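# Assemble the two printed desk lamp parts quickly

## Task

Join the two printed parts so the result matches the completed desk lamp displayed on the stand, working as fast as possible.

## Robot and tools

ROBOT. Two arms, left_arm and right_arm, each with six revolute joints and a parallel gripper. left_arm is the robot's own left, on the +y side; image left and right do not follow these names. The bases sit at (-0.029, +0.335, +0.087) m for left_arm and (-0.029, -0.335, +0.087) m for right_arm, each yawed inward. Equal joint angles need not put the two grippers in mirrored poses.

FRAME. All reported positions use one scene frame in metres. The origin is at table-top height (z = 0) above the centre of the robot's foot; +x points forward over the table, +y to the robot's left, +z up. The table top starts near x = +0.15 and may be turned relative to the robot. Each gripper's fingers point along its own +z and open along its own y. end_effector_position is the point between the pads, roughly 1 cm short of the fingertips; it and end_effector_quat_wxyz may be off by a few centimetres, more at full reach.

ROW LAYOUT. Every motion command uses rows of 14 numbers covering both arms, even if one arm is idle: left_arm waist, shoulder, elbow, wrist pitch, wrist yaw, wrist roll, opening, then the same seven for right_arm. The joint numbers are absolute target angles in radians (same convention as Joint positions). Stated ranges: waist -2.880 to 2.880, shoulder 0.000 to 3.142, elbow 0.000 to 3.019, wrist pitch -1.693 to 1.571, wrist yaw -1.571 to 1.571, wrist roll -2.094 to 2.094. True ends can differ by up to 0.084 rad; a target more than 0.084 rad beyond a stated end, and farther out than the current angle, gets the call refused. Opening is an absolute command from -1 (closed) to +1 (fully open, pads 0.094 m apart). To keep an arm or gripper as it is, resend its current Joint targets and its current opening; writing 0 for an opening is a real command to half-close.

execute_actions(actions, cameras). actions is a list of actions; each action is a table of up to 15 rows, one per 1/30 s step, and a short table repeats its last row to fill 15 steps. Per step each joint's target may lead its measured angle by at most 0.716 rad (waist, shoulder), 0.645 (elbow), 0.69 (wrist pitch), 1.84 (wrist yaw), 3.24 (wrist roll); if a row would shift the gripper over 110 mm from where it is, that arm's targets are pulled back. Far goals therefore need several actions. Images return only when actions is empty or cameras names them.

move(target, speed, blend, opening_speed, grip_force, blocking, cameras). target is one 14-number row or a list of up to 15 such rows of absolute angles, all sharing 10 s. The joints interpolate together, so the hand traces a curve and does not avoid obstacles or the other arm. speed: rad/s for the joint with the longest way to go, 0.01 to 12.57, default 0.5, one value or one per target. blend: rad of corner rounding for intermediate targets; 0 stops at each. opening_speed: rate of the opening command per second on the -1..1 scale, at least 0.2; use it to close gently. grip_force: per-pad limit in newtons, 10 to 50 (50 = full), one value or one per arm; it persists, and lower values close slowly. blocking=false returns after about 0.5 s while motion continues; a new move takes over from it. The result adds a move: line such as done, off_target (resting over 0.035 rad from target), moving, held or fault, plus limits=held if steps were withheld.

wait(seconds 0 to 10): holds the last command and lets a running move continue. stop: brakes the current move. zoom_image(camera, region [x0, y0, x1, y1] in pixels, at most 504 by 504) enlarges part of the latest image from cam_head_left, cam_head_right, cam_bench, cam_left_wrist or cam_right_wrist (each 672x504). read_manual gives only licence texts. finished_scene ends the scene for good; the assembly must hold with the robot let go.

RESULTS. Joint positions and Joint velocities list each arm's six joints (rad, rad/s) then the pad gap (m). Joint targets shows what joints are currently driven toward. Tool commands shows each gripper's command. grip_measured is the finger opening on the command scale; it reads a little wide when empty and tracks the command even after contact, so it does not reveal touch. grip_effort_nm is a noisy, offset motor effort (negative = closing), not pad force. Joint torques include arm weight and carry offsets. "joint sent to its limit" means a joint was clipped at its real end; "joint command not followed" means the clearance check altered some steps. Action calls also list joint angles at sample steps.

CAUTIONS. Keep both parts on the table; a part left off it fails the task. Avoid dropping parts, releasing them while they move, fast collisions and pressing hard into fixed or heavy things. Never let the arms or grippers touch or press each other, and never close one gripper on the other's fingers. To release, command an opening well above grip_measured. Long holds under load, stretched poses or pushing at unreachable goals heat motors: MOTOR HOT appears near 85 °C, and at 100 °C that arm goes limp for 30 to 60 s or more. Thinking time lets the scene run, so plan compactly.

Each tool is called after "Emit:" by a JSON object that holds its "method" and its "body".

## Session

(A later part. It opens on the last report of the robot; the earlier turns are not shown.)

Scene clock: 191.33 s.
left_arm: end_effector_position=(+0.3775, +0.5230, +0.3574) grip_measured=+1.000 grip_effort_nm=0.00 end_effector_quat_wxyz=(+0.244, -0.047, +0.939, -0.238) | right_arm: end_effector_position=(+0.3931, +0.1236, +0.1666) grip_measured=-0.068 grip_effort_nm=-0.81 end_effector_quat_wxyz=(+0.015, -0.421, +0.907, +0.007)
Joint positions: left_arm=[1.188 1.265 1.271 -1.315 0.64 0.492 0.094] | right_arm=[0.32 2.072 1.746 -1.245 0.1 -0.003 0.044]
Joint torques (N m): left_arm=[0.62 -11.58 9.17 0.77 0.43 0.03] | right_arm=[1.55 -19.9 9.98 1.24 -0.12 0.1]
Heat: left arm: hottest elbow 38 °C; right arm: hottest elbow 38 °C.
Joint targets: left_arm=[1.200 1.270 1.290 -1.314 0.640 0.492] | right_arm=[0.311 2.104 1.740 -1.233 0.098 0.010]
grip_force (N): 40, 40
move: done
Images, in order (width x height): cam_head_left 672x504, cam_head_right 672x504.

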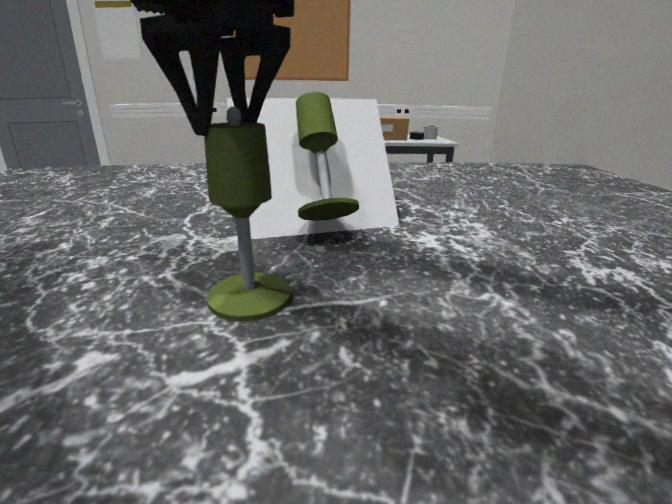

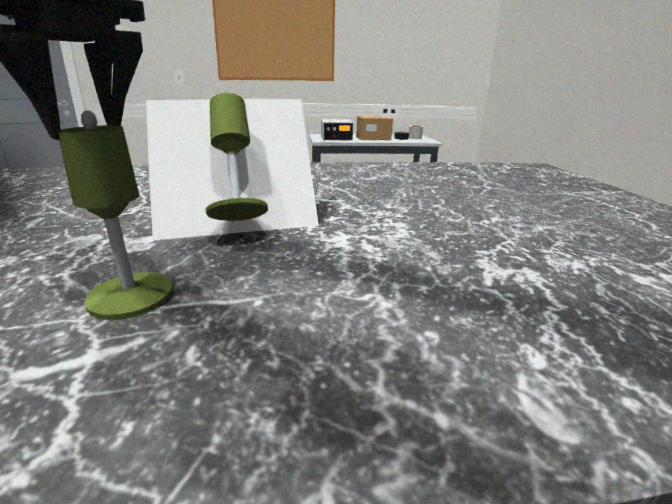

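Emit:
{"method": "move", "body": {"target": [[1.2,1.27,1.29,-1.314,0.64,0.492,1,0.311,2.104,1.740,-1.233,0.098,0.01,-0.3],[1.2,1.27,1.29,-1.314,0.64,0.492,1,0.311,2.104,1.740,-1.233,0.098,0.01,0.5]], "opening_speed": 0.5, "cameras": ["cam_head_left","cam_head_right","cam_right_wrist"]}}

Emit:
{"method": "zoom_image", "body": {"camera": "cam_head_left", "region": [180, 70, 300, 320]}}

Scene clock: 197.70 s.
left_arm: end_effector_position=(+0.3775, +0.5230, +0.3574) grip_measured=+1.000 grip_effort_nm=0.00 end_effector_quat_wxyz=(+0.244, -0.047, +0.939, -0.238) | right_arm: end_effector_position=(+0.3935, +0.1240, +0.1666) grip_measured=+0.498 grip_effort_nm=0.12 end_effector_quat_wxyz=(+0.016, -0.420, +0.907, +0.008)
Joint positions: left_arm=[1.188 1.265 1.271 -1.315 0.64 0.492 0.094] | right_arm=[0.32 2.072 1.746 -1.243 0.1 -0.003 0.07]
Joint torques (N m): left_arm=[0.5 -11.58 9.17 0.75 0.44 0.03] | right_arm=[1.55 -19.9 9.96 1.16 -0.13 0.1]
Heat: left arm: hottest elbow 38 °C; right arm: hottest elbow 37 °C.
Joint targets: left_arm=[1.200 1.270 1.290 -1.314 0.640 0.492] | right_arm=[0.311 2.104 1.740 -1.233 0.098 0.010]
grip_force (N): 40, 40
move: done
camera_calibration:
cam_right_wrist: T_world_to_cam=[[0.756733, -0.653709, 0.00429555, -0.218286], [-0.541113, -0.622678, 0.565215, 0.197517], [-0.366812, -0.430041, -0.824932, 0.460216], [0, 0, 0, 1]] pos_world=[0.440876, 0.178206, 0.268945]
Images, in order (width x height): cam_head_left 672x504, cam_head_right 672x504, cam_right_wrist 672x504.

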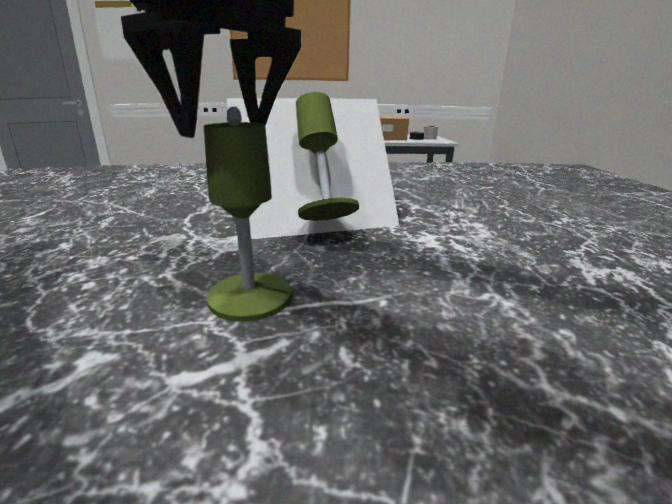

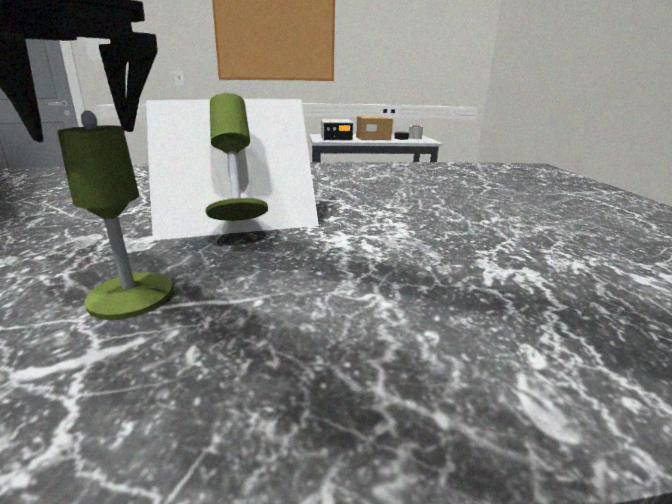

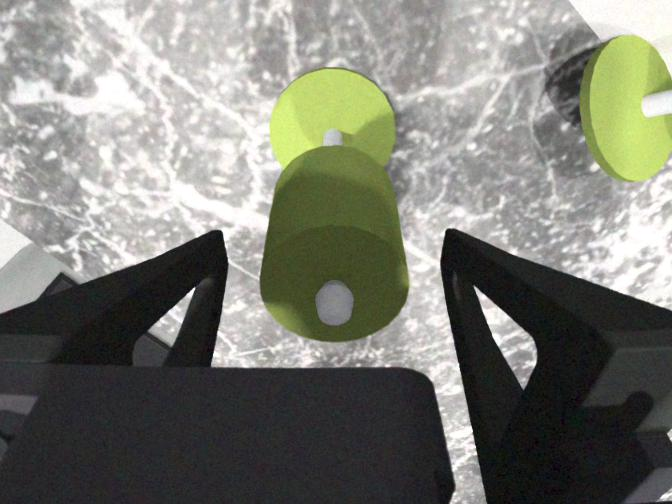

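Scaled by 2.016 from the camera's 672x504 image, which has a finer 960x720 frame.

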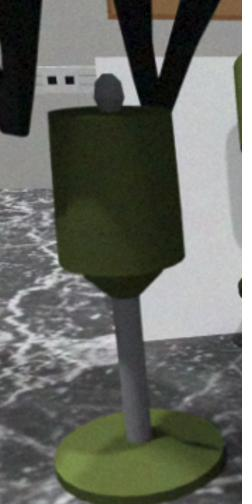

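Emit:
{"method": "zoom_image", "body": {"camera": "cam_head_left", "region": [195, 180, 285, 240]}}

Emit:
{"method": "zoom_image", "body": {"camera": "cam_head_right", "region": [195, 130, 285, 190]}}

Emit:
{"method": "zoom_image", "body": {"camera": "cam_head_right", "region": [60, 180, 150, 240]}}

Scaled by 5.600 from the camera's 672x504 image, which has a finer 960x720 frame.

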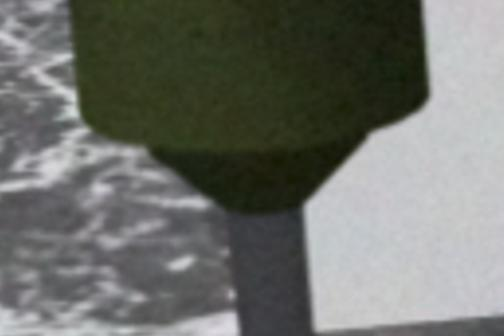

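Scaled by 5.600 from the camera's 672x504 image, which has a finer 960x720 frame.

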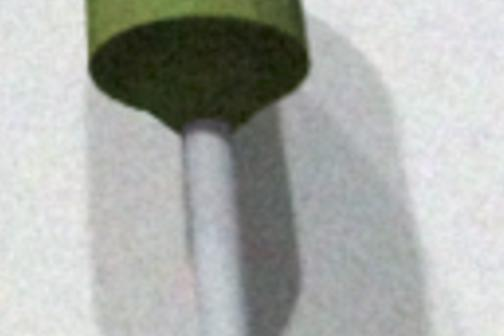

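Scaled by 5.600 from the camera's 672x504 image, which has a finer 960x720 frame.

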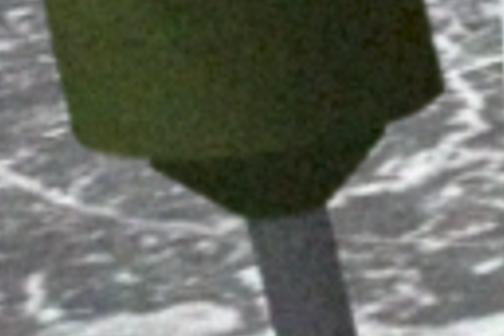

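Emit:
{"method": "move", "body": {"target": [[1.2,1.27,1.29,-1.314,0.64,0.492,1,0.312,2.104,1.740,-1.233,0.098,0.01,0.9],[1.2,1.27,1.29,-1.314,0.64,0.492,1,0.312,2.061,1.86,-1.373,0.098,0.01,0.9],[1.2,1.27,1.29,-1.314,0.64,0.492,1,0.312,2.03,1.98,-1.492,0.098,0.01,0.9]], "speed": 0.35, "blend": 0.05, "cameras": ["cam_head_left","cam_head_right"]}}

Emit:
{"method": "zoom_image", "body": {"camera": "cam_head_right", "region": [30, 80, 180, 330]}}

Scene clock: 220.27 s.
left_arm: end_effector_position=(+0.3775, +0.5230, +0.3574) grip_measured=+1.000 grip_effort_nm=0.00 end_effector_quat_wxyz=(+0.244, -0.047, +0.939, -0.238) | right_arm: end_effector_position=(+0.4009, +0.1183, +0.2586) grip_measured=+0.898 grip_effort_nm=0.12 end_effector_quat_wxyz=(+0.009, -0.421, +0.907, +0.005)
Joint positions: left_arm=[1.188 1.265 1.271 -1.315 0.64 0.492 0.094] | right_arm=[0.32 2.036 1.936 -1.484 0.1 -0.003 0.089]
Joint torques (N m): left_arm=[0.62 -11.52 9.14 0.77 0.43 0.03] | right_arm=[1.67 -23 14.72 0.32 -0.13 0.1]
Motor temperatures (°C): left_arm=[26 27 38 23 26 26 23] | right_arm=[26 35 35 25 24 24 26]
Heat: left arm: hottest elbow 38 °C; right arm: hottest shoulder 35 °C.
Joint targets: left_arm=[1.200 1.270 1.290 -1.314 0.640 0.492] | right_arm=[0.312 2.030 1.980 -1.492 0.098 0.010]
grip_force (N): 40, 40
move: off_target (right_arm); blend cut to 0 rad at target 1; right_arm: the elbow is farthest, 0.044 rad from its target
Images, in order (width x height): cam_head_left 672x504, cam_head_right 672x504.

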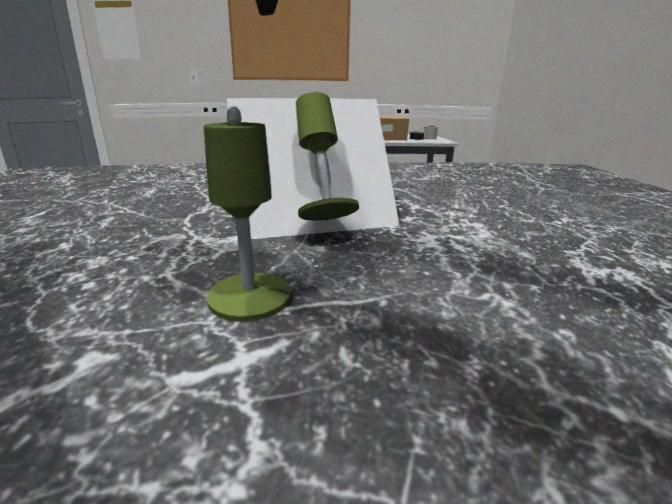

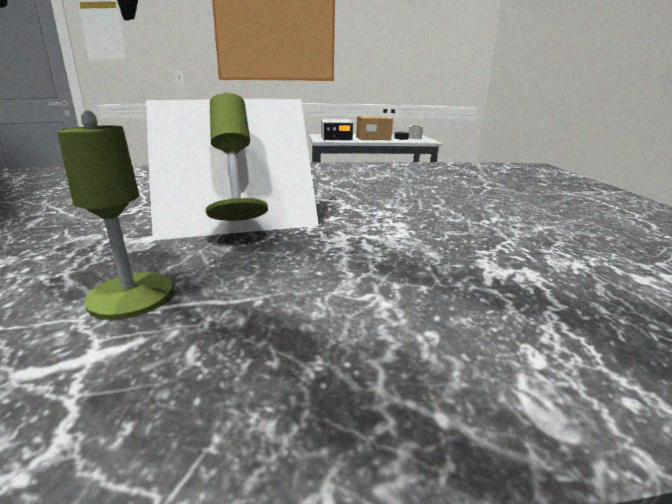

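Scaled by 2.016 from the camera's 672x504 image, which has a finer 960x720 frame.

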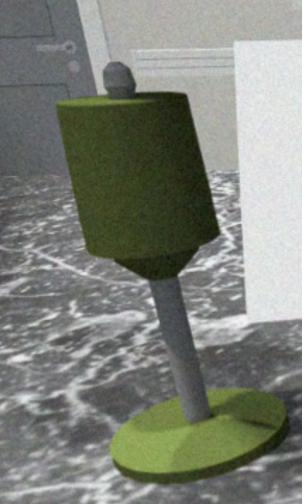

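Emit:
{"method": "finished_scene", "body": {}}

The scene is finished: the task was done.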